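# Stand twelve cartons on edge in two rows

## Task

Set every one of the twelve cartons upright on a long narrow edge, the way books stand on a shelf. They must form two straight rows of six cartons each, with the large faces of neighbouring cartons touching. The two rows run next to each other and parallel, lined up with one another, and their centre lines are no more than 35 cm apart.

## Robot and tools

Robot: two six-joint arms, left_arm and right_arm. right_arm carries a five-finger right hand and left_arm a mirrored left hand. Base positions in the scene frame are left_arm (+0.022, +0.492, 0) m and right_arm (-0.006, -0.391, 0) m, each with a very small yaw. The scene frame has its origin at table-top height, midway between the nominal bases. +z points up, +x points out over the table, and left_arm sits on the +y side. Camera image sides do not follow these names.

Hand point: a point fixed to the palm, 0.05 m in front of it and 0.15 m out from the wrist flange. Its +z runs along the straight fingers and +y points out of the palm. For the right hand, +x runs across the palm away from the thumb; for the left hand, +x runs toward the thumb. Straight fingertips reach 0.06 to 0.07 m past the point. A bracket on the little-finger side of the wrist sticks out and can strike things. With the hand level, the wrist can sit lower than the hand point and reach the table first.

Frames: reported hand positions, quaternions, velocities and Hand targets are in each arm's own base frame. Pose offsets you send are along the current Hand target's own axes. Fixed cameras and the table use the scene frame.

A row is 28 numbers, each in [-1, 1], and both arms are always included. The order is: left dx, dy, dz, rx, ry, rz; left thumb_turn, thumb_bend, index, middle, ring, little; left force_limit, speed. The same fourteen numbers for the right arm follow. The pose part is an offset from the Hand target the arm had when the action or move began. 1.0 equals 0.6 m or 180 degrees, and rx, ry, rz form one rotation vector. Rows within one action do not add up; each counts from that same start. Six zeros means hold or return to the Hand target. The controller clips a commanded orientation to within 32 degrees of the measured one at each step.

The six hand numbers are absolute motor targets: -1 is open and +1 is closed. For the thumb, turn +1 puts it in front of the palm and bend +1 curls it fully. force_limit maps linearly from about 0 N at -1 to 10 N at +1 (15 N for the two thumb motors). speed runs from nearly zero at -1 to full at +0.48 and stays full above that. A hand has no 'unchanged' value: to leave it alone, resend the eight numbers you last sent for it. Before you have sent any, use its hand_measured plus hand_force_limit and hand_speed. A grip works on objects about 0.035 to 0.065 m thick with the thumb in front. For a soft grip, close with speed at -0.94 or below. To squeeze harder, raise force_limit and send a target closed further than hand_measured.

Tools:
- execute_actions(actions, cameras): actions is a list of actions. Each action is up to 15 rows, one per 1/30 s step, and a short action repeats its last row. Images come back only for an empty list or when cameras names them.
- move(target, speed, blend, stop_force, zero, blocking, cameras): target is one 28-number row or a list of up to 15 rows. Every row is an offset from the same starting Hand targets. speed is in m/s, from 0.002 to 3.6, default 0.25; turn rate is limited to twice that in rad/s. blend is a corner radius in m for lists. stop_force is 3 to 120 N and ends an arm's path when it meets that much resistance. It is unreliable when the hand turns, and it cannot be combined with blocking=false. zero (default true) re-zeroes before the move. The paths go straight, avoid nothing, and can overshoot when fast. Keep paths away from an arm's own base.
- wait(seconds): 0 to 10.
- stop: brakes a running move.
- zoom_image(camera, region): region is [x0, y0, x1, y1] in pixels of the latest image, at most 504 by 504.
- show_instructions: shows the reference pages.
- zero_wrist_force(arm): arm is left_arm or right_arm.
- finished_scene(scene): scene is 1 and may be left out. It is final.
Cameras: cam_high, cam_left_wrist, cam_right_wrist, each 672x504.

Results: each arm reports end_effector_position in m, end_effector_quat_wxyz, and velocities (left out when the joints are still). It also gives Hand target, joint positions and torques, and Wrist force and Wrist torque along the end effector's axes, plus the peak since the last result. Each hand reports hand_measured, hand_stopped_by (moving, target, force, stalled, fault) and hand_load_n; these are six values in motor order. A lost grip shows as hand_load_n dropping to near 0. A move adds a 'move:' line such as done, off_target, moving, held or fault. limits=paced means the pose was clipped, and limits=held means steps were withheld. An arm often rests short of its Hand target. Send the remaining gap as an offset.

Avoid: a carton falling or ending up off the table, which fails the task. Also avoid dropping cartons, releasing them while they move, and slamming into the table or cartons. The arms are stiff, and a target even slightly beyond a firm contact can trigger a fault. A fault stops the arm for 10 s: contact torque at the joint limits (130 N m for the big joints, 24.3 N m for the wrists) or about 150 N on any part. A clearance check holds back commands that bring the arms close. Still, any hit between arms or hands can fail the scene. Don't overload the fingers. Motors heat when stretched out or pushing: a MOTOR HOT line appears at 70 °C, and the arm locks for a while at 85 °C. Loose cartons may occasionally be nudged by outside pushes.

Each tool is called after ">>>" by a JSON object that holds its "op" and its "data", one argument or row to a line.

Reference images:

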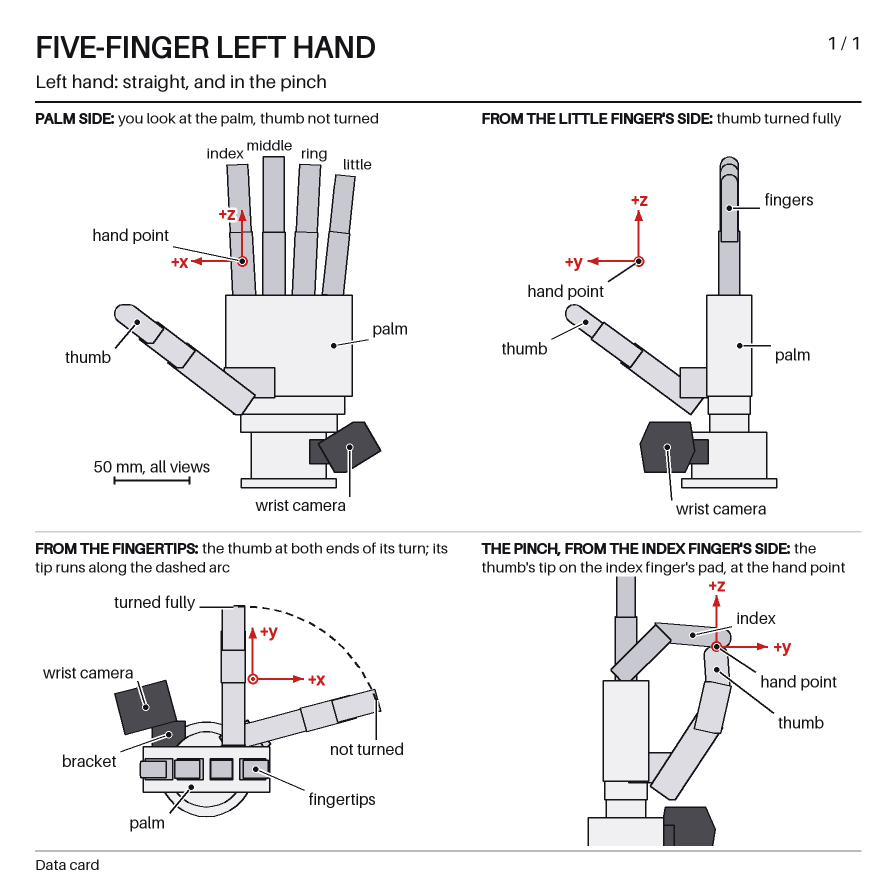

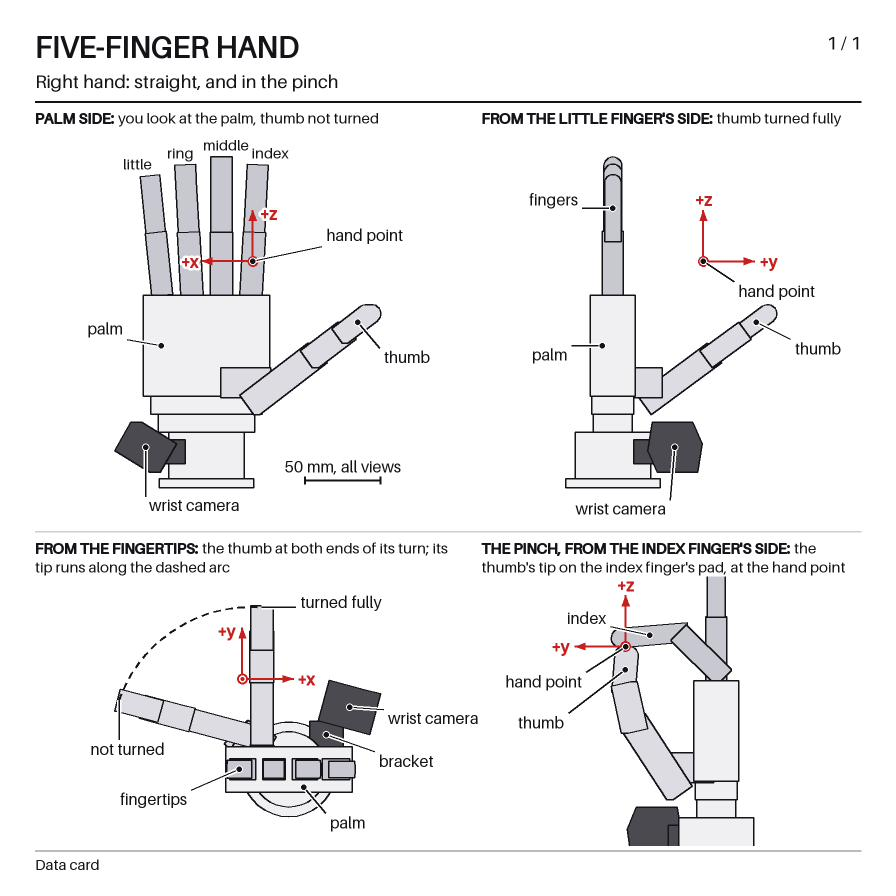

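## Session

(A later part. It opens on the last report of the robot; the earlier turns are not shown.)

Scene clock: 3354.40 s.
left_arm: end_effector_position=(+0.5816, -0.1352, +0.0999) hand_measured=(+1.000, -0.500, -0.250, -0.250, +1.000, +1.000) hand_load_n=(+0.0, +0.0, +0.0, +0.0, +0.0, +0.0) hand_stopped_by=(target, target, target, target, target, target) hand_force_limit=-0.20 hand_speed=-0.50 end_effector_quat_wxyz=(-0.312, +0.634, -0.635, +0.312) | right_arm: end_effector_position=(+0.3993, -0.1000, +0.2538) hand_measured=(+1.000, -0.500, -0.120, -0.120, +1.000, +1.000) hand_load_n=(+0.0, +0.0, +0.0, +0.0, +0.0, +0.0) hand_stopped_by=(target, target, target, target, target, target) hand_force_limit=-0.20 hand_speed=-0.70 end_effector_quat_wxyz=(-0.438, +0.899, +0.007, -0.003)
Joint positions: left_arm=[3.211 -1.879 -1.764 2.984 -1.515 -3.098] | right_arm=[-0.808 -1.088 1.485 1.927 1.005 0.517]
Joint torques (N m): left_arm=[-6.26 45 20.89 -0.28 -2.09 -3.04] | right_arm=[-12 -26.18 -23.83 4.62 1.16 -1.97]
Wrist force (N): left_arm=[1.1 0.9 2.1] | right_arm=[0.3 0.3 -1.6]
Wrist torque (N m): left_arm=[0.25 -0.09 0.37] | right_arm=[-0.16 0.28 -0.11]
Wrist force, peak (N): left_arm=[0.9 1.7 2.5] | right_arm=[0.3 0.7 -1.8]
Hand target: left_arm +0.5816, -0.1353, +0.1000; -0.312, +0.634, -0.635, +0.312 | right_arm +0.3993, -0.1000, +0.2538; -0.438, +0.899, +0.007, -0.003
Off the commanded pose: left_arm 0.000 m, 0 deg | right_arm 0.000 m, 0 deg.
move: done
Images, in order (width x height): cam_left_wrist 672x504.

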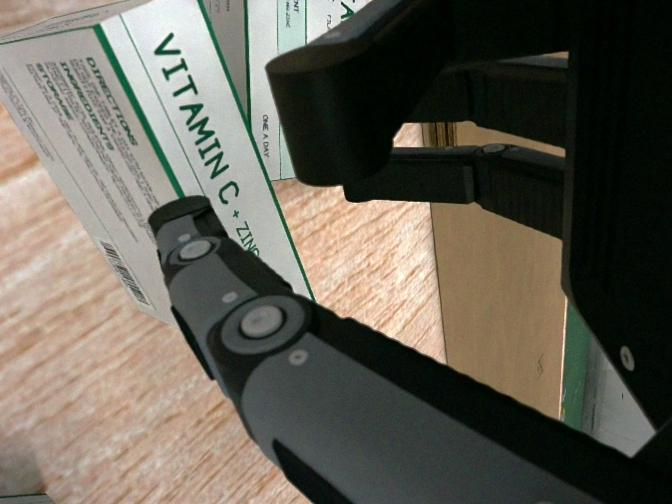

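>>> {"op": "move", "data": {
  "target": [
    [0,0.05,0.0387,0,0.011,0.0085,1,-0.5,-0.25,-0.25,1,1,-0.2,-0.5,0,0,0,0,0,0,1,-0.5,-0.12,-0.12,1,1,-0.2,-0.7],
    [0,0.05,0.0387,0,0.011,0.0085,1,-0.5,0.35,0.35,1,1,-0.2,-0.88,0,0,0,0,0,0,1,-0.5,-0.12,-0.12,1,1,-0.2,-0.7]
  ],
  "speed": 0.06,
  "cameras": ["cam_high","cam_left_wrist"]
}}

Scene clock: 3374.70 s.
left_arm: end_effector_position=(+0.5817, -0.1353, +0.0621) hand_measured=(+1.000, -0.502, +0.060, +0.048, +1.000, +1.000) hand_load_n=(-2.5, +7.5, +5.5, +5.0, +0.0, +0.0) hand_stopped_by=(target, target, force, force, target, target) hand_force_limit=-0.20 hand_speed=-0.88 end_effector_quat_wxyz=(-0.305, +0.620, -0.649, +0.319) | right_arm: end_effector_position=(+0.3993, -0.1000, +0.2538) hand_measured=(+1.000, -0.500, -0.120, -0.120, +1.000, +1.000) hand_load_n=(+0.0, +0.0, +0.0, +0.0, +0.0, +0.0) hand_stopped_by=(target, target, target, target, target, target) hand_force_limit=-0.20 hand_speed=-0.70 end_effector_quat_wxyz=(-0.438, +0.899, +0.007, -0.003)
Joint positions: left_arm=[3.228 -1.927 -1.81 3.075 -1.467 -3.061] | right_arm=[-0.808 -1.088 1.485 1.927 1.005 0.517]
Joint torques (N m): left_arm=[-8.57 46.09 27.73 0.81 -1.99 -2.99] | right_arm=[-12.95 -26.25 -23.23 4.45 1.05 -1.82]
Wrist force (N): left_arm=[1.4 0.2 1.8] | right_arm=[0.3 0.2 -1.4]
Wrist torque (N m): left_arm=[0.18 -0.13 0.42] | right_arm=[-0.19 0.27 -0.12]
Wrist force, peak (N): left_arm=[1.4 1.5 2.6] | right_arm=[0.4 0.6 -1.6]
Hand target: left_arm +0.5817, -0.1353, +0.0621; -0.305, +0.620, -0.649, +0.319 | right_arm +0.3993, -0.1000, +0.2538; -0.438, +0.899, +0.007, -0.003
Off the commanded pose: left_arm 0.000 m, 0 deg | right_arm 0.000 m, 0 deg.
move: done
Images, in order (width x height): cam_high 672x504, cam_left_wrist 672x504.

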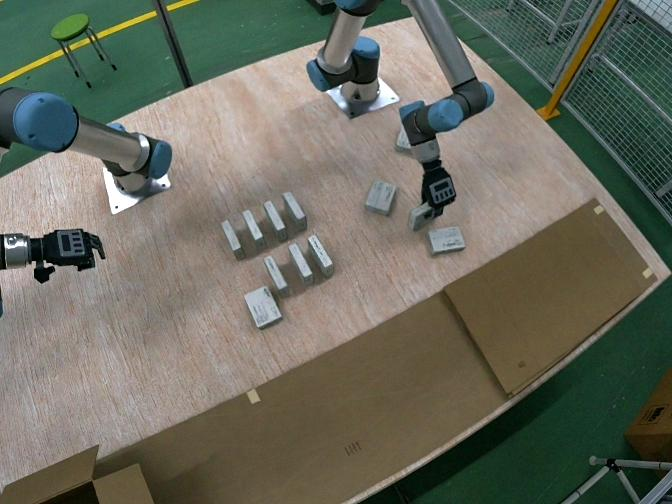

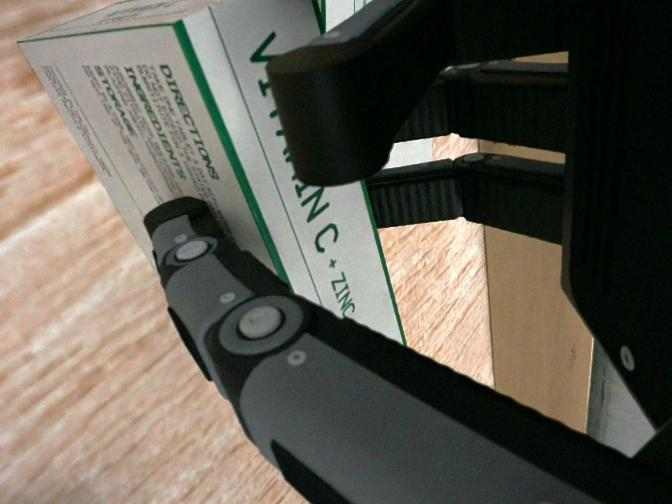

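>>> {"op": "move", "data": {
  "target": [
    [0,-0.1189,-0.0915,0,0,0,1,-0.5,0.35,0.35,1,1,-0.2,-0.88,0,0,0,0,0,0,1,-0.5,-0.12,-0.12,1,1,-0.2,-0.7],
    [0.4505,-0.1137,-0.1475,0,0.3927,0.3023,1,-0.5,0.35,0.35,1,1,-0.2,-0.88,0,0,0,0,0,0,1,-0.5,-0.12,-0.12,1,1,-0.2,-0.7]
  ],
  "speed": 0.2,
  "blend": [0.01,0],
  "cameras": ["cam_high","cam_left_wrist"]
}}

>>> {"op": "zoom_image", "data": {
  "camera": "cam_high",
  "region": [210, 150, 390, 330]
}}

Scene clock: 3415.77 s.
left_arm: end_effector_position=(+0.5411, -0.4041, +0.1700) hand_measured=(+1.000, -0.502, +0.060, +0.048, +1.000, +1.000) hand_load_n=(-1.5, +7.0, +4.0, +5.5, +0.0, +0.0) hand_stopped_by=(target, target, force, force, target, target) hand_force_limit=-0.20 hand_speed=-0.88 end_effector_quat_wxyz=(-0.007, +0.014, +0.897, -0.441) | right_arm: end_effector_position=(+0.3993, -0.1000, +0.2538) hand_measured=(+1.000, -0.500, -0.120, -0.120, +1.000, +1.000) hand_load_n=(+0.0, +0.0, +0.0, +0.0, +0.0, +0.0) hand_stopped_by=(target, target, target, target, target, target) hand_force_limit=-0.20 hand_speed=-0.70 end_effector_quat_wxyz=(-0.438, +0.899, +0.007, -0.003)
Joint positions: left_arm=[2.957 -2.427 -0.846 1.898 -0.672 -1.82] | right_arm=[-0.808 -1.088 1.485 1.927 1.005 0.517]
Joint torques (N m): left_arm=[4.32 57.58 27.25 -3.93 -0.95 1.51] | right_arm=[-11.76 -26.37 -23.97 4.26 1.14 -1.53]
Wrist force (N): left_arm=[1.1 0.9 2.2] | right_arm=[0.4 0.4 -1.5]
Wrist torque (N m): left_arm=[0.19 -0.08 0.49] | right_arm=[-0.16 0.27 -0.11]
Wrist force, peak (N): left_arm=[1.0 3.2 3.7] | right_arm=[0.4 0.5 -1.8]
Hand target: left_arm +0.5411, -0.4041, +0.1700; -0.007, +0.014, +0.897, -0.441 | right_arm +0.3993, -0.1000, +0.2538; -0.438, +0.899, +0.007, -0.003
Off the commanded pose: left_arm 0.000 m, 0 deg | right_arm 0.000 m, 0 deg.
move: done
Images, in order (width x height): cam_high 672x504, cam_left_wrist 672x504.

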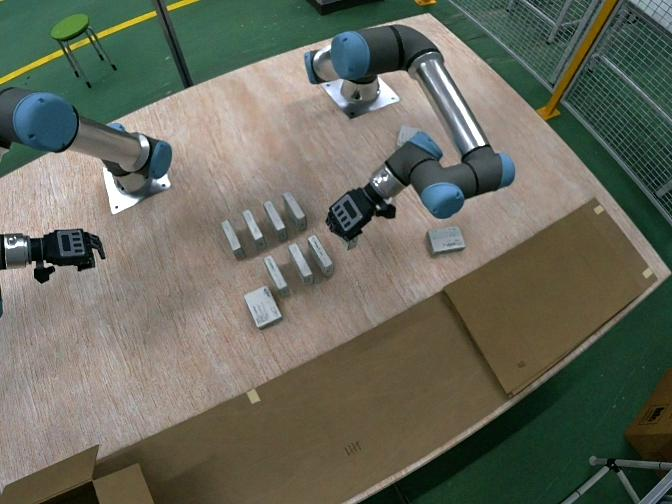

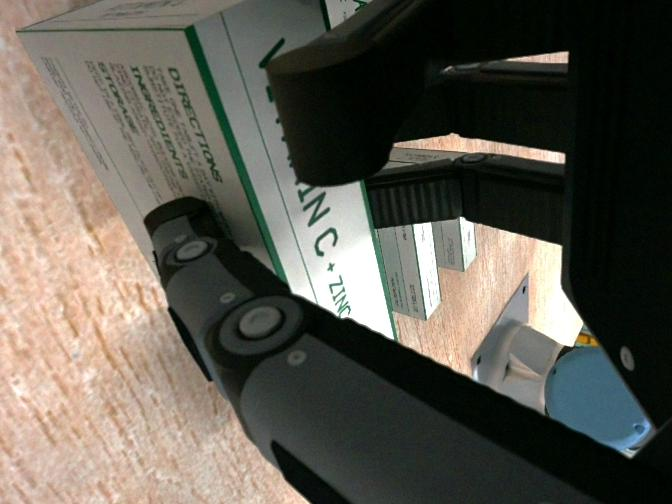

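Scaled by 2.800 from the camera's 672x504 image, which has a finer 960x720 frame.

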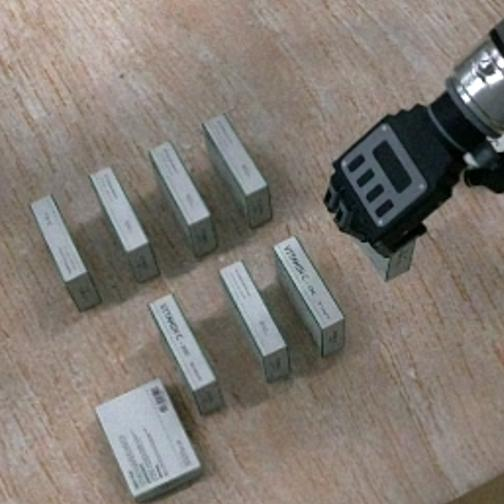

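>>> {"op": "zoom_image", "data": {
  "camera": "cam_left_wrist",
  "region": [330, 130, 500, 340]
}}

Scaled by 2.400 from the camera's 672x504 image, which has a finer 960x720 frame.

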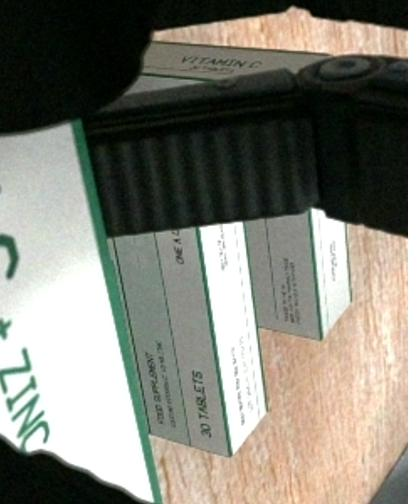

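>>> {"op": "move", "data": {
  "target": [0.0067,0.1353,0.1042,0,0,0,1,-0.5,0.35,0.35,1,1,-0.2,-0.88,0,0,0,0,0,0,1,-0.5,-0.12,-0.12,1,1,-0.2,-0.7],
  "speed": 0.1,
  "cameras": ["cam_high","cam_left_wrist"]
}}

>>> {"op": "move", "data": {
  "target": [0,0.0132,0.0102,0,0,0,1,-0.5,0.35,0.35,1,1,-0.2,-0.88,0,0,0,0,0,0,1,-0.5,-0.12,-0.12,1,1,-0.2,-0.7],
  "speed": 0.012,
  "stop_force": 4,
  "cameras": ["cam_left_wrist"]
}}

Scene clock: 3452.37 s.
left_arm: end_effector_position=(+0.5370, -0.4039, +0.0675) hand_measured=(+1.000, -0.502, +0.060, +0.048, +1.000, +1.000) hand_load_n=(-1.5, +7.0, +4.0, +5.5, +0.0, +0.0) hand_stopped_by=(target, target, force, force, target, target) hand_force_limit=-0.20 hand_speed=-0.88 end_effector_quat_wxyz=(-0.007, +0.014, +0.897, -0.441) | right_arm: end_effector_position=(+0.3993, -0.1000, +0.2538) hand_measured=(+1.000, -0.500, -0.120, -0.120, +1.000, +1.000) hand_load_n=(+0.0, +0.0, +0.0, +0.0, +0.0, +0.0) hand_stopped_by=(target, target, target, target, target, target) hand_force_limit=-0.20 hand_speed=-0.70 end_effector_quat_wxyz=(-0.438, +0.899, +0.007, -0.003)
Joint positions: left_arm=[2.956 -2.487 -1.003 2.116 -0.672 -1.822] | right_arm=[-0.808 -1.088 1.485 1.927 1.005 0.517]
Joint torques (N m): left_arm=[-8.34 67.67 28.23 -2.83 -0.31 -2.26] | right_arm=[-11.41 -26.18 -23.89 4.13 1.14 -1.64]
Wrist force (N): left_arm=[1.3 0.9 2.1] | right_arm=[0.5 0.5 -1.6]
Wrist torque (N m): left_arm=[0.21 -0.11 0.49] | right_arm=[-0.15 0.24 -0.09]
Wrist force, peak (N): left_arm=[1.4 2.1 3.0] | right_arm=[0.5 0.0 -1.7]
Hand target: left_arm +0.5371, -0.4039, +0.0676; -0.007, +0.014, +0.897, -0.441 | right_arm +0.3993, -0.1000, +0.2538; -0.438, +0.899, +0.007, -0.003
Off the commanded pose: left_arm 0.000 m, 0 deg | right_arm 0.000 m, 0 deg.
move: done
Images, in order (width x height): cam_high 672x504, cam_left_wrist 672x504.

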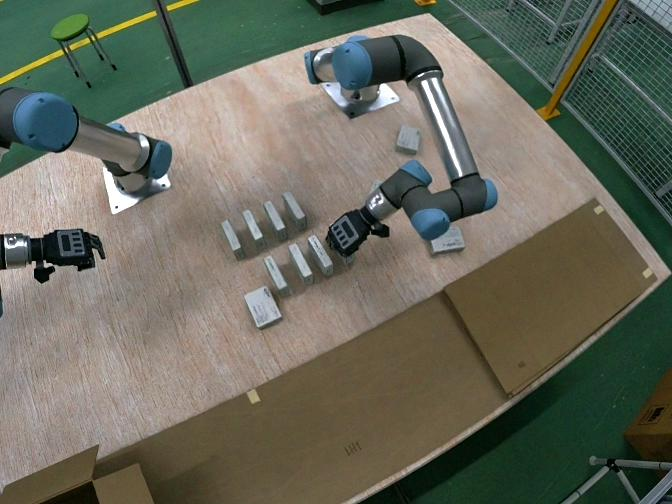

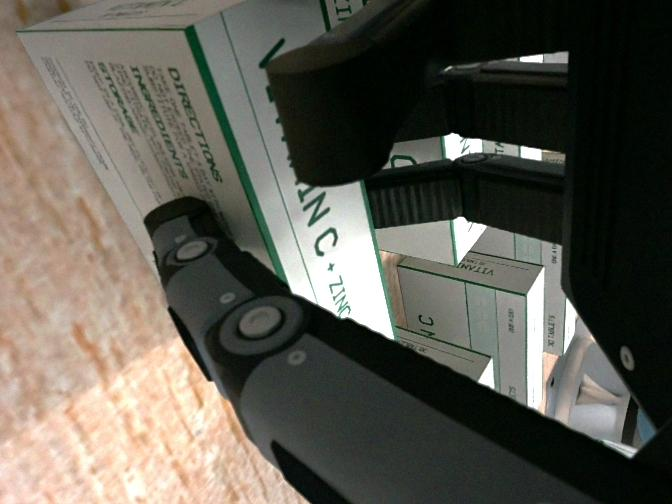

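Scene clock: 3453.87 s.
left_arm: end_effector_position=(+0.5371, -0.4039, +0.0624) hand_measured=(+1.000, -0.502, +0.060, +0.048, +1.000, +1.000) hand_load_n=(-1.0, +5.0, +2.5, +4.0, +0.0, +0.0) hand_stopped_by=(target, target, force, force, target, target) hand_force_limit=-0.20 hand_speed=-0.88 end_effector_quat_wxyz=(-0.007, +0.014, +0.897, -0.441) | right_arm: end_effector_position=(+0.3993, -0.1000, +0.2538) hand_measured=(+1.000, -0.500, -0.120, -0.120, +1.000, +1.000) hand_load_n=(+0.0, +0.0, +0.0, +0.0, +0.0, +0.0) hand_stopped_by=(target, target, target, target, target, target) hand_force_limit=-0.20 hand_speed=-0.70 end_effector_quat_wxyz=(-0.438, +0.899, +0.007, -0.003)
Joint positions: left_arm=[2.956 -2.492 -1.007 2.126 -0.672 -1.822] | right_arm=[-0.808 -1.088 1.485 1.927 1.005 0.517]
Joint torques (N m): left_arm=[-5.89 68.33 29.58 -4.46 0.44 -0.6] | right_arm=[-11.81 -27.79 -23.6 4.07 1.1 -1.46]
Wrist force (N): left_arm=[1.3 0.8 2.3] | right_arm=[0.3 0.3 -1.4]
Wrist torque (N m): left_arm=[0.20 -0.11 0.49] | right_arm=[-0.17 0.27 -0.12]
Wrist force, peak (N): left_arm=[0.9 -4.6 1.1] | right_arm=[0.2 0.3 -1.8]
Hand target: left_arm +0.5371, -0.4039, +0.0624; -0.007, +0.014, +0.897, -0.441 (not the last commanded pose) | right_arm +0.3993, -0.1000, +0.2538; -0.438, +0.899, +0.007, -0.003
Off the commanded pose: left_arm 0.005 m, 0 deg | right_arm 0.000 m, 0 deg.
move: contact (left_arm)
Images, in order (width x height): cam_left_wrist 672x504.

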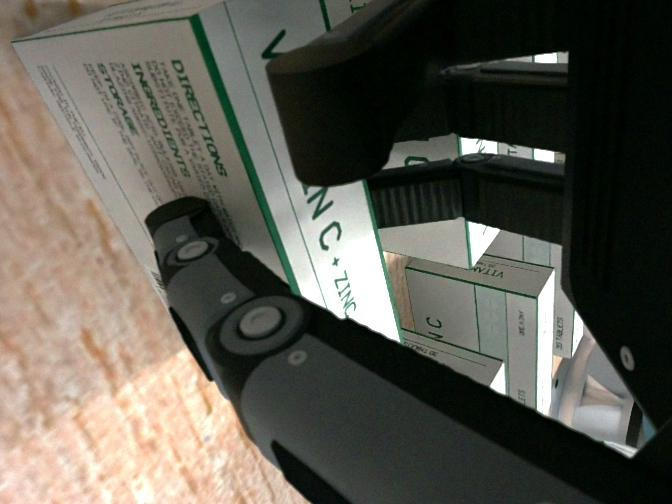

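>>> {"op": "move", "data": {
  "target": [
    [0,0,0,0,0,0,1,-0.5,-0.12,-0.12,1,1,-0.2,-0.7,0,0,0,0,0,0,1,-0.5,-0.12,-0.12,1,1,-0.2,-0.7],
    [0,0.004,-0.0053,0,0,0,1,-0.5,-0.12,-0.12,1,1,-0.2,-0.7,0,0,0,0,0,0,1,-0.5,-0.12,-0.12,1,1,-0.2,-0.7],
    [0,-0.146,-0.1243,0,0,0,1,-0.5,-0.12,-0.12,1,1,-0.2,-0.7,0,0,0,0,0,0,1,-0.5,-0.12,-0.12,1,1,-0.2,-0.7],
    [0.1638,0.0488,-0.3642,0,-0.5767,-0.444,1,-0.5,-0.12,-0.12,1,1,-0.2,-0.7,0,0,0,0,0,0,1,-0.5,-0.12,-0.12,1,1,-0.2,-0.7],
    [0.1638,0.1182,-0.3108,0,-0.5767,-0.444,1,-1,-1,-1,1,1,-0.2,-0.5,0,0,0,0,0,0,1,-0.5,-0.12,-0.12,1,1,-0.2,-0.7]
  ],
  "speed": [0.05,0.03,0.15,0.35,0.12],
  "cameras": ["cam_high","cam_left_wrist"]
}}

Scene clock: 3496.47 s.
left_arm: end_effector_position=(+0.4448, -0.2100, +0.1201) hand_measured=(+1.000, -1.000, -1.000, -1.000, +1.000, +1.000) hand_load_n=(+0.0, +0.0, +0.0, +0.0, +0.0, +0.5) hand_stopped_by=(target, target, target, target, target, target) hand_force_limit=-0.20 hand_speed=-0.50 end_effector_quat_wxyz=(-0.399, +0.811, -0.385, +0.189) | right_arm: end_effector_position=(+0.3993, -0.1000, +0.2538) hand_measured=(+1.000, -0.500, -0.120, -0.120, +1.000, +1.000) hand_load_n=(+0.0, +0.0, +0.0, +0.0, +0.0, +0.0) hand_stopped_by=(target, target, target, target, target, target) hand_force_limit=-0.20 hand_speed=-0.70 end_effector_quat_wxyz=(-0.438, +0.899, +0.007, -0.003)
Joint positions: left_arm=[2.702 -1.908 -1.752 2.6 -2.367 -4.047] | right_arm=[-0.808 -1.088 1.485 1.927 1.005 0.517]
Joint torques (N m): left_arm=[4.82 45.21 25.43 -0.3 -2.52 2.88] | right_arm=[-10.9 -27.04 -22.61 3.93 1.03 -1.22]
Wrist force (N): left_arm=[1.1 0.6 2.4] | right_arm=[0.6 -0.1 -1.5]
Wrist torque (N m): left_arm=[0.16 -0.09 0.32] | right_arm=[-0.24 0.24 -0.11]
Wrist force, peak (N): left_arm=[1.5 1.9 2.7] | right_arm=[0.5 0.3 -1.8]
Hand target: left_arm +0.4448, -0.2100, +0.1201; -0.399, +0.811, -0.385, +0.189 | right_arm +0.3993, -0.1000, +0.2538; -0.438, +0.899, +0.007, -0.003
Off the commanded pose: left_arm 0.000 m, 0 deg | right_arm 0.000 m, 0 deg.
move: done
Images, in order (width x height): cam_high 672x504, cam_left_wrist 672x504.

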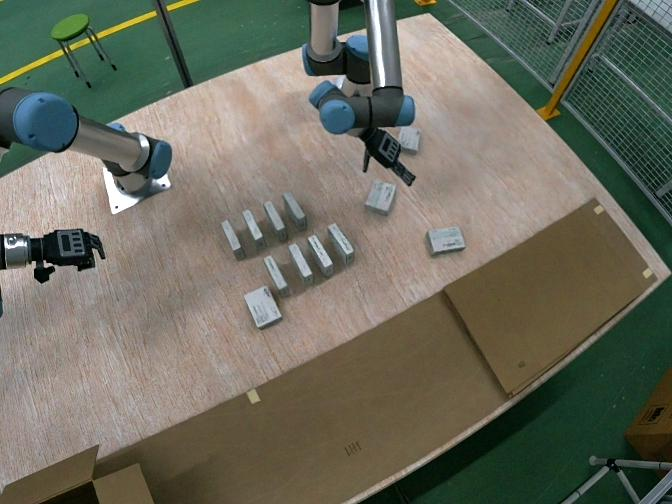

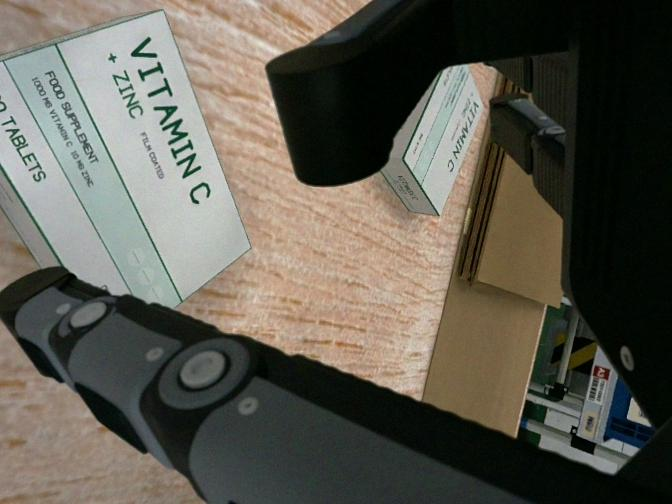

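>>> {"op": "move", "data": {
  "target": [
    [0,0.112,0.0865,0,0.0272,0.021,1,-1,-1,-1,1,1,-0.2,-0.5,0,0,0,0,0,0,1,-0.5,-0.12,-0.12,1,1,-0.2,-0.7],
    [0.0025,0.0978,0.105,0,0.0272,0.021,1,-1,-1,-1,1,1,-0.2,-0.5,0,0,0,0,0,0,1,-0.5,-0.12,-0.12,1,1,-0.2,-0.7],
    [0.0025,0.0978,0.105,0,0.0272,0.021,1,-1,0.2,0.2,1,1,-0.2,-0.85,0,0,0,0,0,0,1,-0.5,-0.12,-0.12,1,1,-0.2,-0.7],
    [0.0025,0.0188,0.044,0,0.0272,0.021,1,-1,0.2,0.2,1,1,-0.2,-0.85,0,0,0,0,0,0,1,-0.5,-0.12,-0.12,1,1,-0.2,-0.7]
  ],
  "speed": [0.1,0.05,0.06,0.12],
  "cameras": ["cam_high","cam_left_wrist"]
}}

Scene clock: 3531.67 s.
left_arm: end_effector_position=(+0.4566, -0.2023, +0.0950) hand_measured=(+1.000, -1.000, -0.222, -0.182, +1.000, +1.000) hand_load_n=(+0.0, +1.5, +1.0, +8.0, +0.0, +0.0) hand_stopped_by=(target, target, force, force, target, target) hand_force_limit=-0.20 hand_speed=-0.85 end_effector_quat_wxyz=(-0.388, +0.789, -0.428, +0.210) | right_arm: end_effector_position=(+0.3993, -0.1000, +0.2538) hand_measured=(+1.000, -0.500, -0.120, -0.120, +1.000, +1.000) hand_load_n=(-0.5, +0.0, +0.0, +0.0, +0.0, +0.0) hand_stopped_by=(target, target, target, target, target, target) hand_force_limit=-0.20 hand_speed=-0.70 end_effector_quat_wxyz=(-0.438, +0.899, +0.007, -0.003)
Joint positions: left_arm=[2.763 -1.883 -1.829 2.784 -2.275 -3.854] | right_arm=[-0.808 -1.088 1.485 1.927 1.005 0.517]
Joint torques (N m): left_arm=[-7.98 26.4 9.16 -2.02 -2.72 -2.94] | right_arm=[-10.02 -27.09 -22.87 3.73 0.99 -1.26]
Wrist force (N): left_arm=[1.3 1.0 2.6] | right_arm=[0.5 0.2 -1.5]
Wrist torque (N m): left_arm=[0.20 -0.12 0.48] | right_arm=[-0.19 0.25 -0.11]
Wrist force, peak (N): left_arm=[1.0 2.2 3.1] | right_arm=[0.2 0.1 -1.9]
Hand target: left_arm +0.4566, -0.2022, +0.0950; -0.388, +0.789, -0.428, +0.210 | right_arm +0.3993, -0.1000, +0.2538; -0.438, +0.899, +0.007, -0.003
Off the commanded pose: left_arm 0.000 m, 0 deg | right_arm 0.000 m, 0 deg.
move: done
Images, in order (width x height): cam_high 672x504, cam_left_wrist 672x504.

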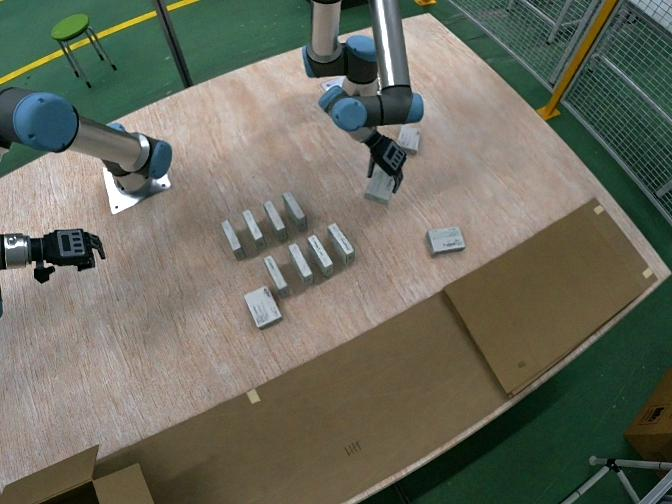

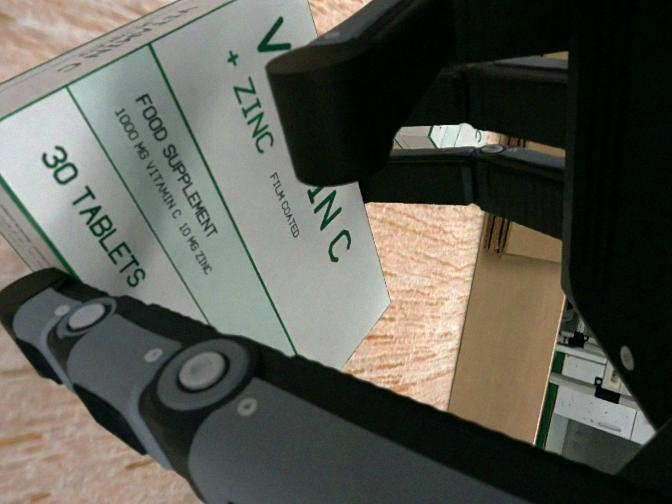

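>>> {"op": "move", "data": {
  "target": [
    [0.2015,-0.1507,0.0727,0,0.5494,0.4229,1,-1,0.2,0.2,1,1,-0.2,-0.85,0,0,0,0,0,0,1,-0.5,-0.12,-0.12,1,1,-0.2,-0.7],
    [0.2015,-0.0135,0.1783,0,0.5494,0.4229,1,-1,0.2,0.2,1,1,-0.2,-0.85,0,0,0,0,0,0,1,-0.5,-0.12,-0.12,1,1,-0.2,-0.7]
  ],
  "speed": [0.3,0.08],
  "cameras": ["cam_high","cam_left_wrist"]
}}

Scene clock: 3561.93 s.
left_arm: end_effector_position=(+0.5976, -0.2546, +0.0359) hand_measured=(+1.000, -1.000, -0.222, -0.182, +1.000, +1.000) hand_load_n=(+0.5, +1.5, +1.0, +7.5, +0.5, +0.0) hand_stopped_by=(target, target, force, force, target, target) hand_force_limit=-0.20 hand_speed=-0.85 end_effector_quat_wxyz=(-0.007, +0.013, +0.897, -0.441) | right_arm: end_effector_position=(+0.3993, -0.1000, +0.2538) hand_measured=(+1.000, -0.500, -0.120, -0.120, +1.000, +1.000) hand_load_n=(+0.0, +0.0, +0.0, +0.0, +0.0, +0.0) hand_stopped_by=(target, target, target, target, target, target) hand_force_limit=-0.20 hand_speed=-0.70 end_effector_quat_wxyz=(-0.438, +0.899, +0.007, -0.003)
Joint positions: left_arm=[3.204 -2.605 -0.944 1.858 -0.662 -1.42] | right_arm=[-0.808 -1.088 1.485 1.927 1.005 0.517]
Joint torques (N m): left_arm=[5.87 70.7 28.76 -4.87 1.88 -0.57] | right_arm=[-9.82 -27.4 -22.78 3.48 1.16 -0.96]
Wrist force (N): left_arm=[1.3 0.8 2.2] | right_arm=[0.5 0.1 -1.3]
Wrist torque (N m): left_arm=[0.22 -0.12 0.41] | right_arm=[-0.21 0.24 -0.11]
Wrist force, peak (N): left_arm=[1.7 -5.5 -1.7] | right_arm=[0.5 0.2 -1.8]
Hand target: left_arm +0.5977, -0.2546, +0.0361; -0.007, +0.014, +0.897, -0.441 | right_arm +0.3993, -0.1000, +0.2538; -0.438, +0.899, +0.007, -0.003
Off the commanded pose: left_arm 0.000 m, 0 deg | right_arm 0.000 m, 0 deg.
move: done
Images, in order (width x height): cam_high 672x504, cam_left_wrist 672x504.

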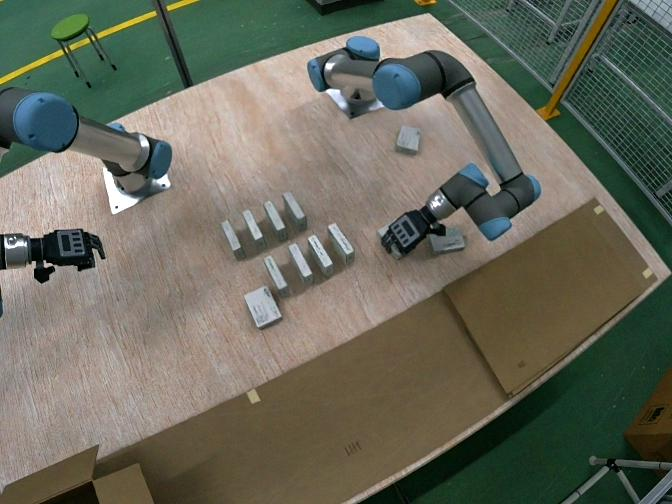

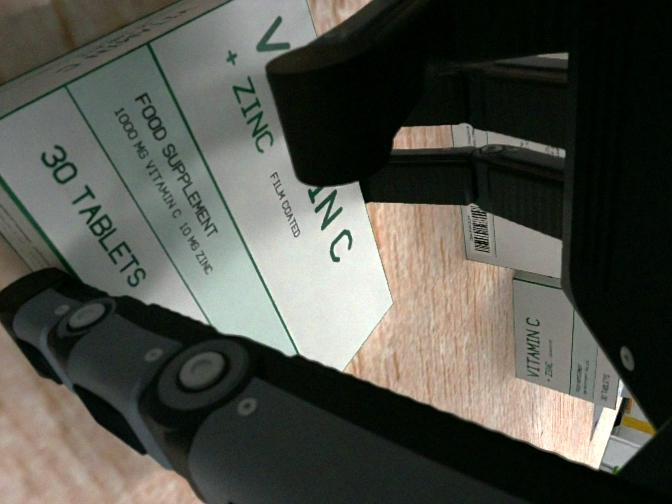

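>>> {"op": "move", "data": {
  "target": [
    [0,0,0,0,0,0,1,-1,-1,-1,1,1,-0.2,-0.5,0,0,0,0,0,0,1,-0.5,-0.12,-0.12,1,1,-0.2,-0.7],
    [0,0.0051,-0.0066,0,0,0,1,-1,-1,-1,1,1,-0.2,-0.5,0,0,0,0,0,0,1,-0.5,-0.12,-0.12,1,1,-0.2,-0.7],
    [0,-0.1073,-0.093,0,0,0,1,-1,-1,-1,1,1,-0.2,-0.5,0,0,0,0,0,0,1,-0.5,-0.12,-0.12,1,1,-0.2,-0.7],
    [-0.122,0.0475,-0.2912,0,-0.2994,-0.2305,1,-1,-1,-1,1,1,-0.2,-0.5,0,0,0,0,0,0,1,-0.5,-0.12,-0.12,1,1,-0.2,-0.7]
  ],
  "speed": [0.05,0.04,0.15,0.25],
  "cameras": ["cam_high","cam_left_wrist"]
}}

Scene clock: 3606.20 s.
left_arm: end_effector_position=(+0.6756, -0.1011, +0.1202) hand_measured=(+1.000, -1.000, -1.000, -1.000, +1.000, +1.000) hand_load_n=(+0.0, +0.0, +0.0, +0.0, +0.0, +0.0) hand_stopped_by=(target, target, target, target, target, target) hand_force_limit=-0.20 hand_speed=-0.50 end_effector_quat_wxyz=(+0.241, -0.490, +0.752, -0.370) | right_arm: end_effector_position=(+0.3993, -0.1000, +0.2538) hand_measured=(+1.000, -0.500, -0.120, -0.120, +1.000, +1.000) hand_load_n=(+0.0, -0.5, +0.0, +0.0, +0.0, +0.0) hand_stopped_by=(target, target, target, target, target, target) hand_force_limit=-0.20 hand_speed=-0.70 end_effector_quat_wxyz=(-0.438, +0.899, +0.007, -0.003)
Joint positions: left_arm=[3.376 -2.124 -1.36 2.715 -1.072 -2.708] | right_arm=[-0.808 -1.088 1.485 1.927 1.005 0.517]
Joint torques (N m): left_arm=[-9.47 31.9 31.2 -1.44 -0.62 -1.09] | right_arm=[-9.44 -27.17 -23.33 3.3 1.15 -0.88]
Wrist force (N): left_arm=[1.5 0.3 2.2] | right_arm=[0.4 0.3 -1.5]
Wrist torque (N m): left_arm=[0.14 -0.14 0.31] | right_arm=[-0.18 0.26 -0.11]
Wrist force, peak (N): left_arm=[1.6 2.0 2.9] | right_arm=[0.5 0.2 -1.9]
Hand target: left_arm +0.6756, -0.1011, +0.1201; +0.241, -0.490, +0.751, -0.369 | right_arm +0.3993, -0.1000, +0.2538; -0.438, +0.899, +0.007, -0.003
Off the commanded pose: left_arm 0.000 m, 0 deg | right_arm 0.000 m, 0 deg.
move: done
Images, in order (width x height): cam_high 672x504, cam_left_wrist 672x504.

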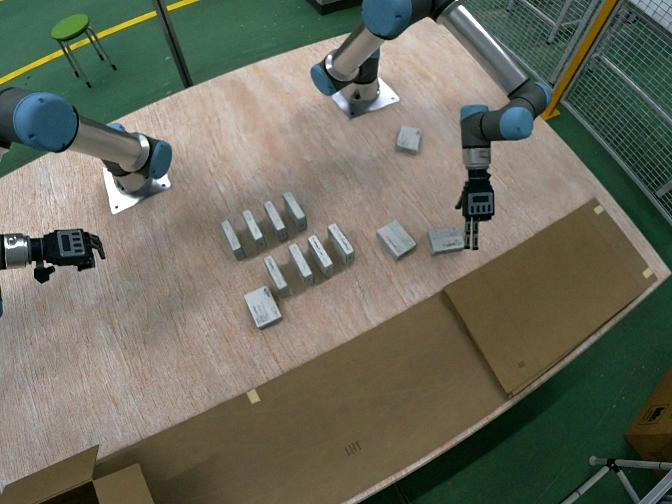

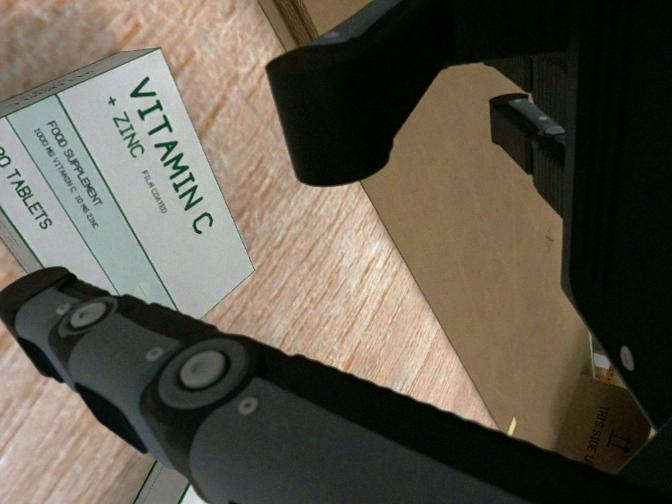

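>>> {"op": "move", "data": {
  "target": [
    [-0.0218,0.1113,0.0877,0,0.0145,0.0112,1,-1,-1,-1,1,1,-0.2,-0.5,0,0,0,0,0,0,1,-0.5,-0.12,-0.12,1,1,-0.2,-0.7],
    [-0.021,0.1027,0.0988,0,0.0145,0.0112,1,-1,-1,-1,1,1,-0.2,-0.5,0,0,0,0,0,0,1,-0.5,-0.12,-0.12,1,1,-0.2,-0.7],
    [-0.021,0.1027,0.0988,0,0.0145,0.0112,1,-1,0.2,0.2,1,1,-0.2,-0.85,0,0,0,0,0,0,1,-0.5,-0.12,-0.12,1,1,-0.2,-0.7],
    [-0.021,-0.0685,-0.0333,0,0.0145,0.0112,1,-1,0.2,0.2,1,1,-0.2,-0.85,0,0,0,0,0,0,1,-0.5,-0.12,-0.12,1,1,-0.2,-0.7]
  ],
  "speed": [0.1,0.05,0.06,0.12],
  "cameras": ["cam_high","cam_left_wrist"]
}}

Scene clock: 3634.07 s.
left_arm: end_effector_position=(+0.6892, -0.0933, +0.1649) hand_measured=(+1.000, -1.000, -0.222, -0.182, +1.000, +1.000) hand_load_n=(+0.5, +1.0, +0.0, +6.0, +0.0, +0.0) hand_stopped_by=(target, target, force, force, target, target) hand_force_limit=-0.20 hand_speed=-0.85 end_effector_quat_wxyz=(+0.231, -0.469, +0.765, -0.376) | right_arm: end_effector_position=(+0.3993, -0.1000, +0.2538) hand_measured=(+1.000, -0.500, -0.120, -0.120, +1.000, +1.000) hand_load_n=(+0.0, +0.0, +0.0, +0.0, +0.0, +0.0) hand_stopped_by=(target, target, target, target, target, target) hand_force_limit=-0.20 hand_speed=-0.70 end_effector_quat_wxyz=(-0.438, +0.899, +0.007, -0.003)
Joint positions: left_arm=[3.395 -2.147 -1.21 2.557 -1.018 -2.645] | right_arm=[-0.808 -1.088 1.485 1.927 1.005 0.517]
Joint torques (N m): left_arm=[7.05 33.94 16.91 -1.33 2.7 2.9] | right_arm=[-8.08 -28.32 -22.36 3.18 1.04 -0.83]
Wrist force (N): left_arm=[1.3 1.3 2.4] | right_arm=[0.3 0.3 -1.4]
Wrist torque (N m): left_arm=[0.26 -0.10 0.41] | right_arm=[-0.17 0.27 -0.12]
Wrist force, peak (N): left_arm=[1.2 2.5 2.9] | right_arm=[0.5 0.2 -1.8]
Hand target: left_arm +0.6892, -0.0933, +0.1649; +0.231, -0.469, +0.765, -0.376 | right_arm +0.3993, -0.1000, +0.2538; -0.438, +0.899, +0.007, -0.003
Off the commanded pose: left_arm 0.000 m, 0 deg | right_arm 0.000 m, 0 deg.
move: done
Images, in order (width x height): cam_high 672x504, cam_left_wrist 672x504.

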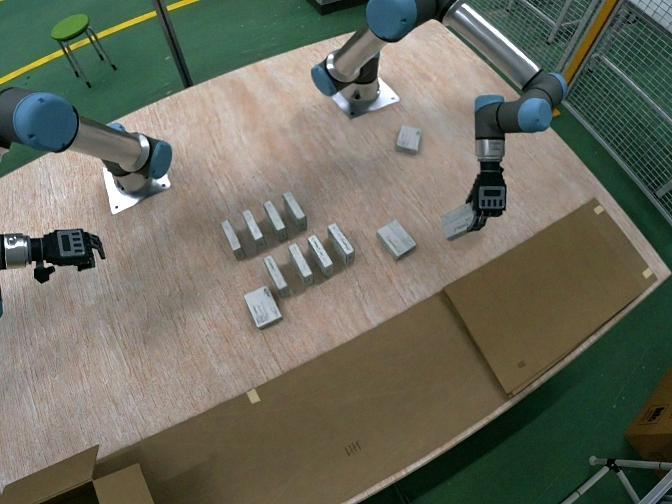

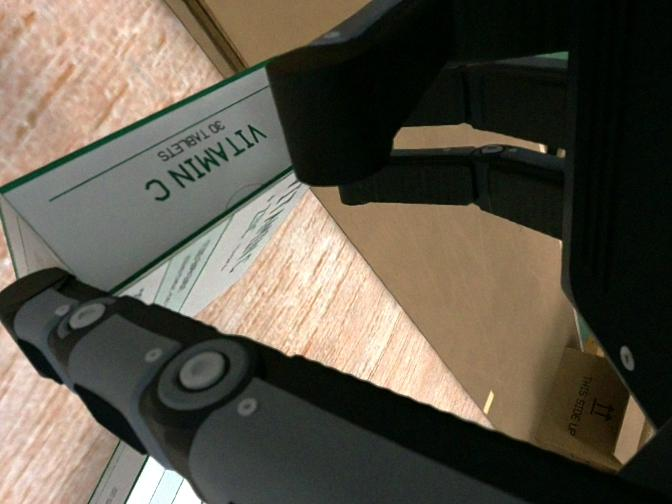

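>>> {"op": "move", "data": {
  "target": [0,0.1675,0.129,0,0,0,1,-1,0.2,0.2,1,1,-0.2,-0.85,0,0,0,0,0,0,1,-0.5,-0.12,-0.12,1,1,-0.2,-0.7],
  "speed": 0.05,
  "stop_force": 12,
  "cameras": ["cam_high","cam_left_wrist"]
}}

Scene clock: 3648.10 s.
left_arm: end_effector_position=(+0.6891, -0.0933, +0.0380) hand_measured=(+1.000, -1.000, -0.222, -0.182, +1.000, +1.000) hand_load_n=(+0.5, +1.0, +0.0, +5.0, +0.0, +0.0) hand_stopped_by=(target, target, force, force, target, target) hand_force_limit=-0.20 hand_speed=-0.85 end_effector_quat_wxyz=(+0.231, -0.469, +0.765, -0.376) | right_arm: end_effector_position=(+0.3993, -0.1000, +0.2538) hand_measured=(+1.000, -0.500, -0.120, -0.120, +1.000, +1.000) hand_load_n=(+0.0, +0.0, +0.0, +0.0, +0.0, +0.0) hand_stopped_by=(target, target, target, target, target, target) hand_force_limit=-0.20 hand_speed=-0.70 end_effector_quat_wxyz=(-0.438, +0.899, +0.007, -0.003)
Joint positions: left_arm=[3.396 -2.255 -1.376 2.83 -1.017 -2.645] | right_arm=[-0.808 -1.088 1.485 1.927 1.005 0.517]
Joint torques (N m): left_arm=[5.5 60.69 29.85 -1.93 2.64 -0.8] | right_arm=[-9.12 -28.54 -22.78 3.09 0.86 -0.62]
Wrist force (N): left_arm=[1.4 0.8 2.2] | right_arm=[0.2 0.1 -1.4]
Wrist torque (N m): left_arm=[0.22 -0.11 0.37] | right_arm=[-0.22 0.28 -0.13]
Wrist force, peak (N): left_arm=[1.4 1.4 3.0] | right_arm=[0.3 0.3 -1.8]
Hand target: left_arm +0.6891, -0.0933, +0.0380; +0.231, -0.469, +0.765, -0.376 | right_arm +0.3993, -0.1000, +0.2538; -0.438, +0.899, +0.007, -0.003
Off the commanded pose: left_arm 0.000 m, 0 deg | right_arm 0.000 m, 0 deg.
move: done
Images, in order (width x height): cam_high 672x504, cam_left_wrist 672x504.

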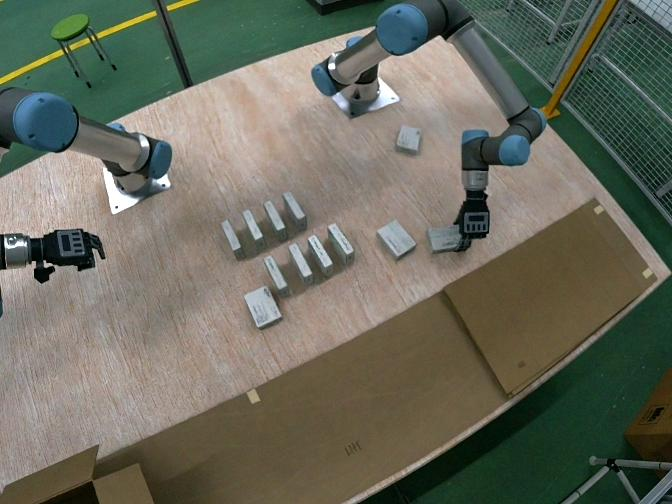

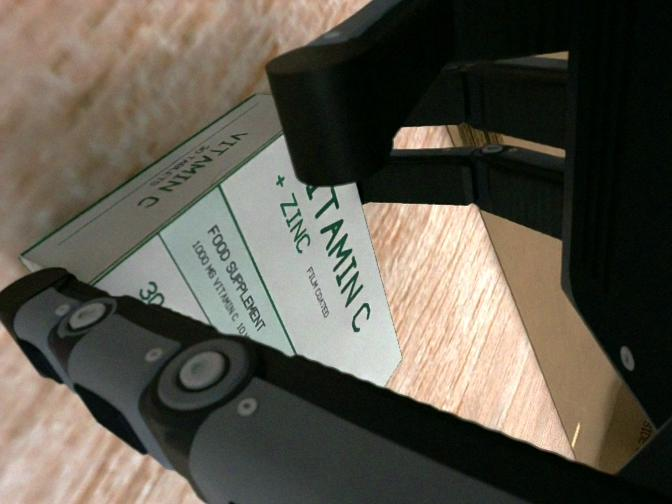

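>>> {"op": "move", "data": {
  "target": [0,0,0,0,0,0,1,-1,0.25,0.25,1,1,0.0,-0.88,0,0,0,0,0,0,1,-0.5,-0.12,-0.12,1,1,-0.2,-0.7],
  "cameras": ["cam_left_wrist"]
}}

Scene clock: 3657.67 s.
left_arm: end_effector_position=(+0.6891, -0.0933, +0.0380) hand_measured=(+1.000, -1.000, -0.202, -0.182, +1.000, +1.000) hand_load_n=(-1.0, +1.5, +6.0, +3.5, +0.0, +0.0) hand_stopped_by=(target, target, force, force, target, target) hand_force_limit=0.00 hand_speed=-0.88 end_effector_quat_wxyz=(+0.231, -0.469, +0.765, -0.376) | right_arm: end_effector_position=(+0.3993, -0.1000, +0.2538) hand_measured=(+1.000, -0.500, -0.120, -0.120, +1.000, +1.000) hand_load_n=(+0.0, +0.0, +0.0, +0.0, +0.0, +0.0) hand_stopped_by=(target, target, target, target, target, target) hand_force_limit=-0.20 hand_speed=-0.70 end_effector_quat_wxyz=(-0.438, +0.899, +0.007, -0.003)
Joint positions: left_arm=[3.396 -2.255 -1.376 2.83 -1.017 -2.645] | right_arm=[-0.808 -1.088 1.485 1.927 1.005 0.517]
Joint torques (N m): left_arm=[-0.36 60.51 29.27 -0.2 1.82 -2.8] | right_arm=[-7.52 -28.97 -22.22 3.07 1.07 -0.72]
Wrist force (N): left_arm=[0.9 0.8 2.2] | right_arm=[0.3 0.3 -1.2]
Wrist torque (N m): left_arm=[0.21 -0.05 0.35] | right_arm=[-0.19 0.26 -0.11]
Wrist force, peak (N): left_arm=[1.3 0.8 2.5] | right_arm=[0.6 0.4 -1.7]
Hand target: left_arm +0.6891, -0.0933, +0.0380; +0.231, -0.469, +0.765, -0.376 | right_arm +0.3993, -0.1000, +0.2538; -0.438, +0.899, +0.007, -0.003
Off the commanded pose: left_arm 0.000 m, 0 deg | right_arm 0.000 m, 0 deg.
move: done
Images, in order (width x height): cam_left_wrist 672x504.

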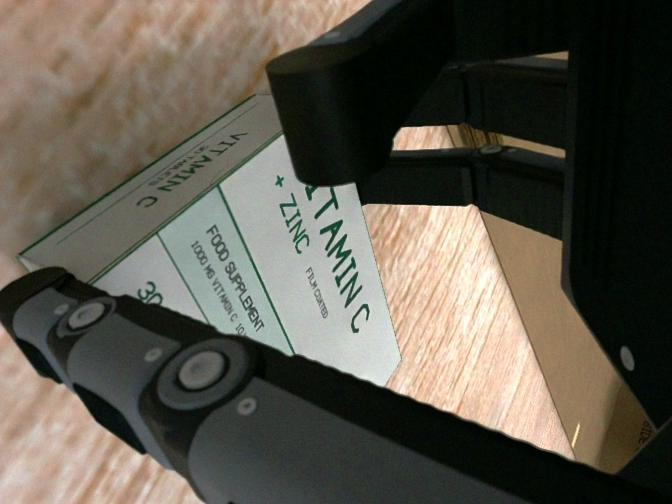

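>>> {"op": "move", "data": {
  "target": [
    [0,-0.1677,-0.1291,0,0,0,1,-1,0.25,0.25,1,1,0.0,-0.88,0,0,0,0,0,0,1,-0.5,-0.12,-0.12,1,1,-0.2,-0.7],
    [0.2962,-0.11,-0.2178,-0.3078,-0.0887,-0.6813,1,-1,0.25,0.25,1,1,0.0,-0.88,0,0,0,0,0,0,1,-0.5,-0.12,-0.12,1,1,-0.2,-0.7]
  ],
  "speed": [0.12,0.25],
  "blend": [0.01,0],
  "cameras": ["cam_high","cam_left_wrist"]
}}

Scene clock: 3692.93 s.
left_arm: end_effector_position=(+0.5521, -0.2228, +0.1701) hand_measured=(+1.000, -1.000, -0.202, -0.182, +1.000, +1.000) hand_load_n=(-0.5, +1.5, +6.0, +3.5, +0.0, +0.0) hand_stopped_by=(target, target, force, force, target, target) hand_force_limit=0.00 hand_speed=-0.88 end_effector_quat_wxyz=(+0.322, +0.947, -0.014, -0.005) | right_arm: end_effector_position=(+0.3993, -0.1000, +0.2538) hand_measured=(+1.000, -0.500, -0.120, -0.120, +1.000, +1.000) hand_load_n=(-0.5, +0.0, +0.0, +0.5, +0.0, +0.0) hand_stopped_by=(target, target, target, target, target, target) hand_force_limit=-0.20 hand_speed=-0.70 end_effector_quat_wxyz=(-0.438, +0.899, +0.007, -0.003)
Joint positions: left_arm=[3.356 -2.235 -1.393 1.873 -0.938 -4.407] | right_arm=[-0.808 -1.088 1.485 1.927 1.005 0.517]
Joint torques (N m): left_arm=[-2.73 33.12 22.46 -3.3 -0.13 -0.15] | right_arm=[-8.22 -28.09 -22.25 2.81 1.03 -0.5]
Wrist force (N): left_arm=[0.1 -0.7 1.8] | right_arm=[0.1 0.4 -1.4]
Wrist torque (N m): left_arm=[-0.11 0.04 0.01] | right_arm=[-0.16 0.30 -0.12]
Wrist force, peak (N): left_arm=[1.3 2.5 3.2] | right_arm=[0.4 0.4 -1.9]
Hand target: left_arm +0.5521, -0.2229, +0.1700; +0.322, +0.947, -0.014, -0.005 | right_arm +0.3993, -0.1000, +0.2538; -0.438, +0.899, +0.007, -0.003
Off the commanded pose: left_arm 0.000 m, 0 deg | right_arm 0.000 m, 0 deg.
move: done
Images, in order (width x height): cam_high 672x504, cam_left_wrist 672x504.

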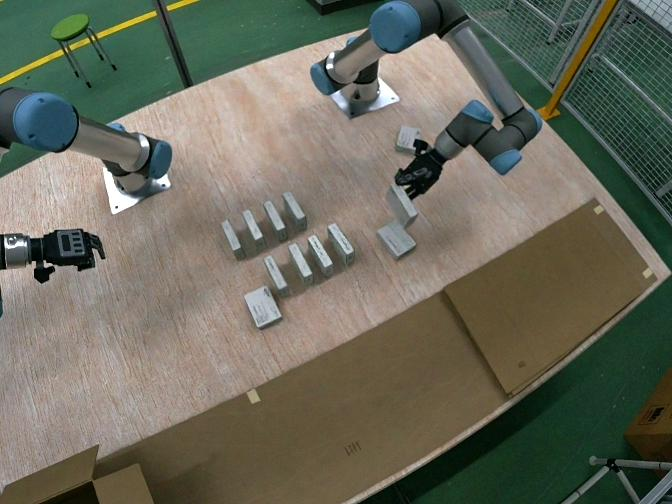

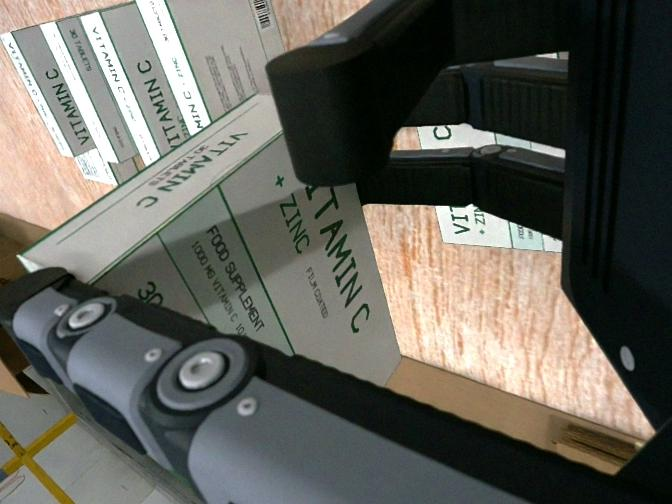

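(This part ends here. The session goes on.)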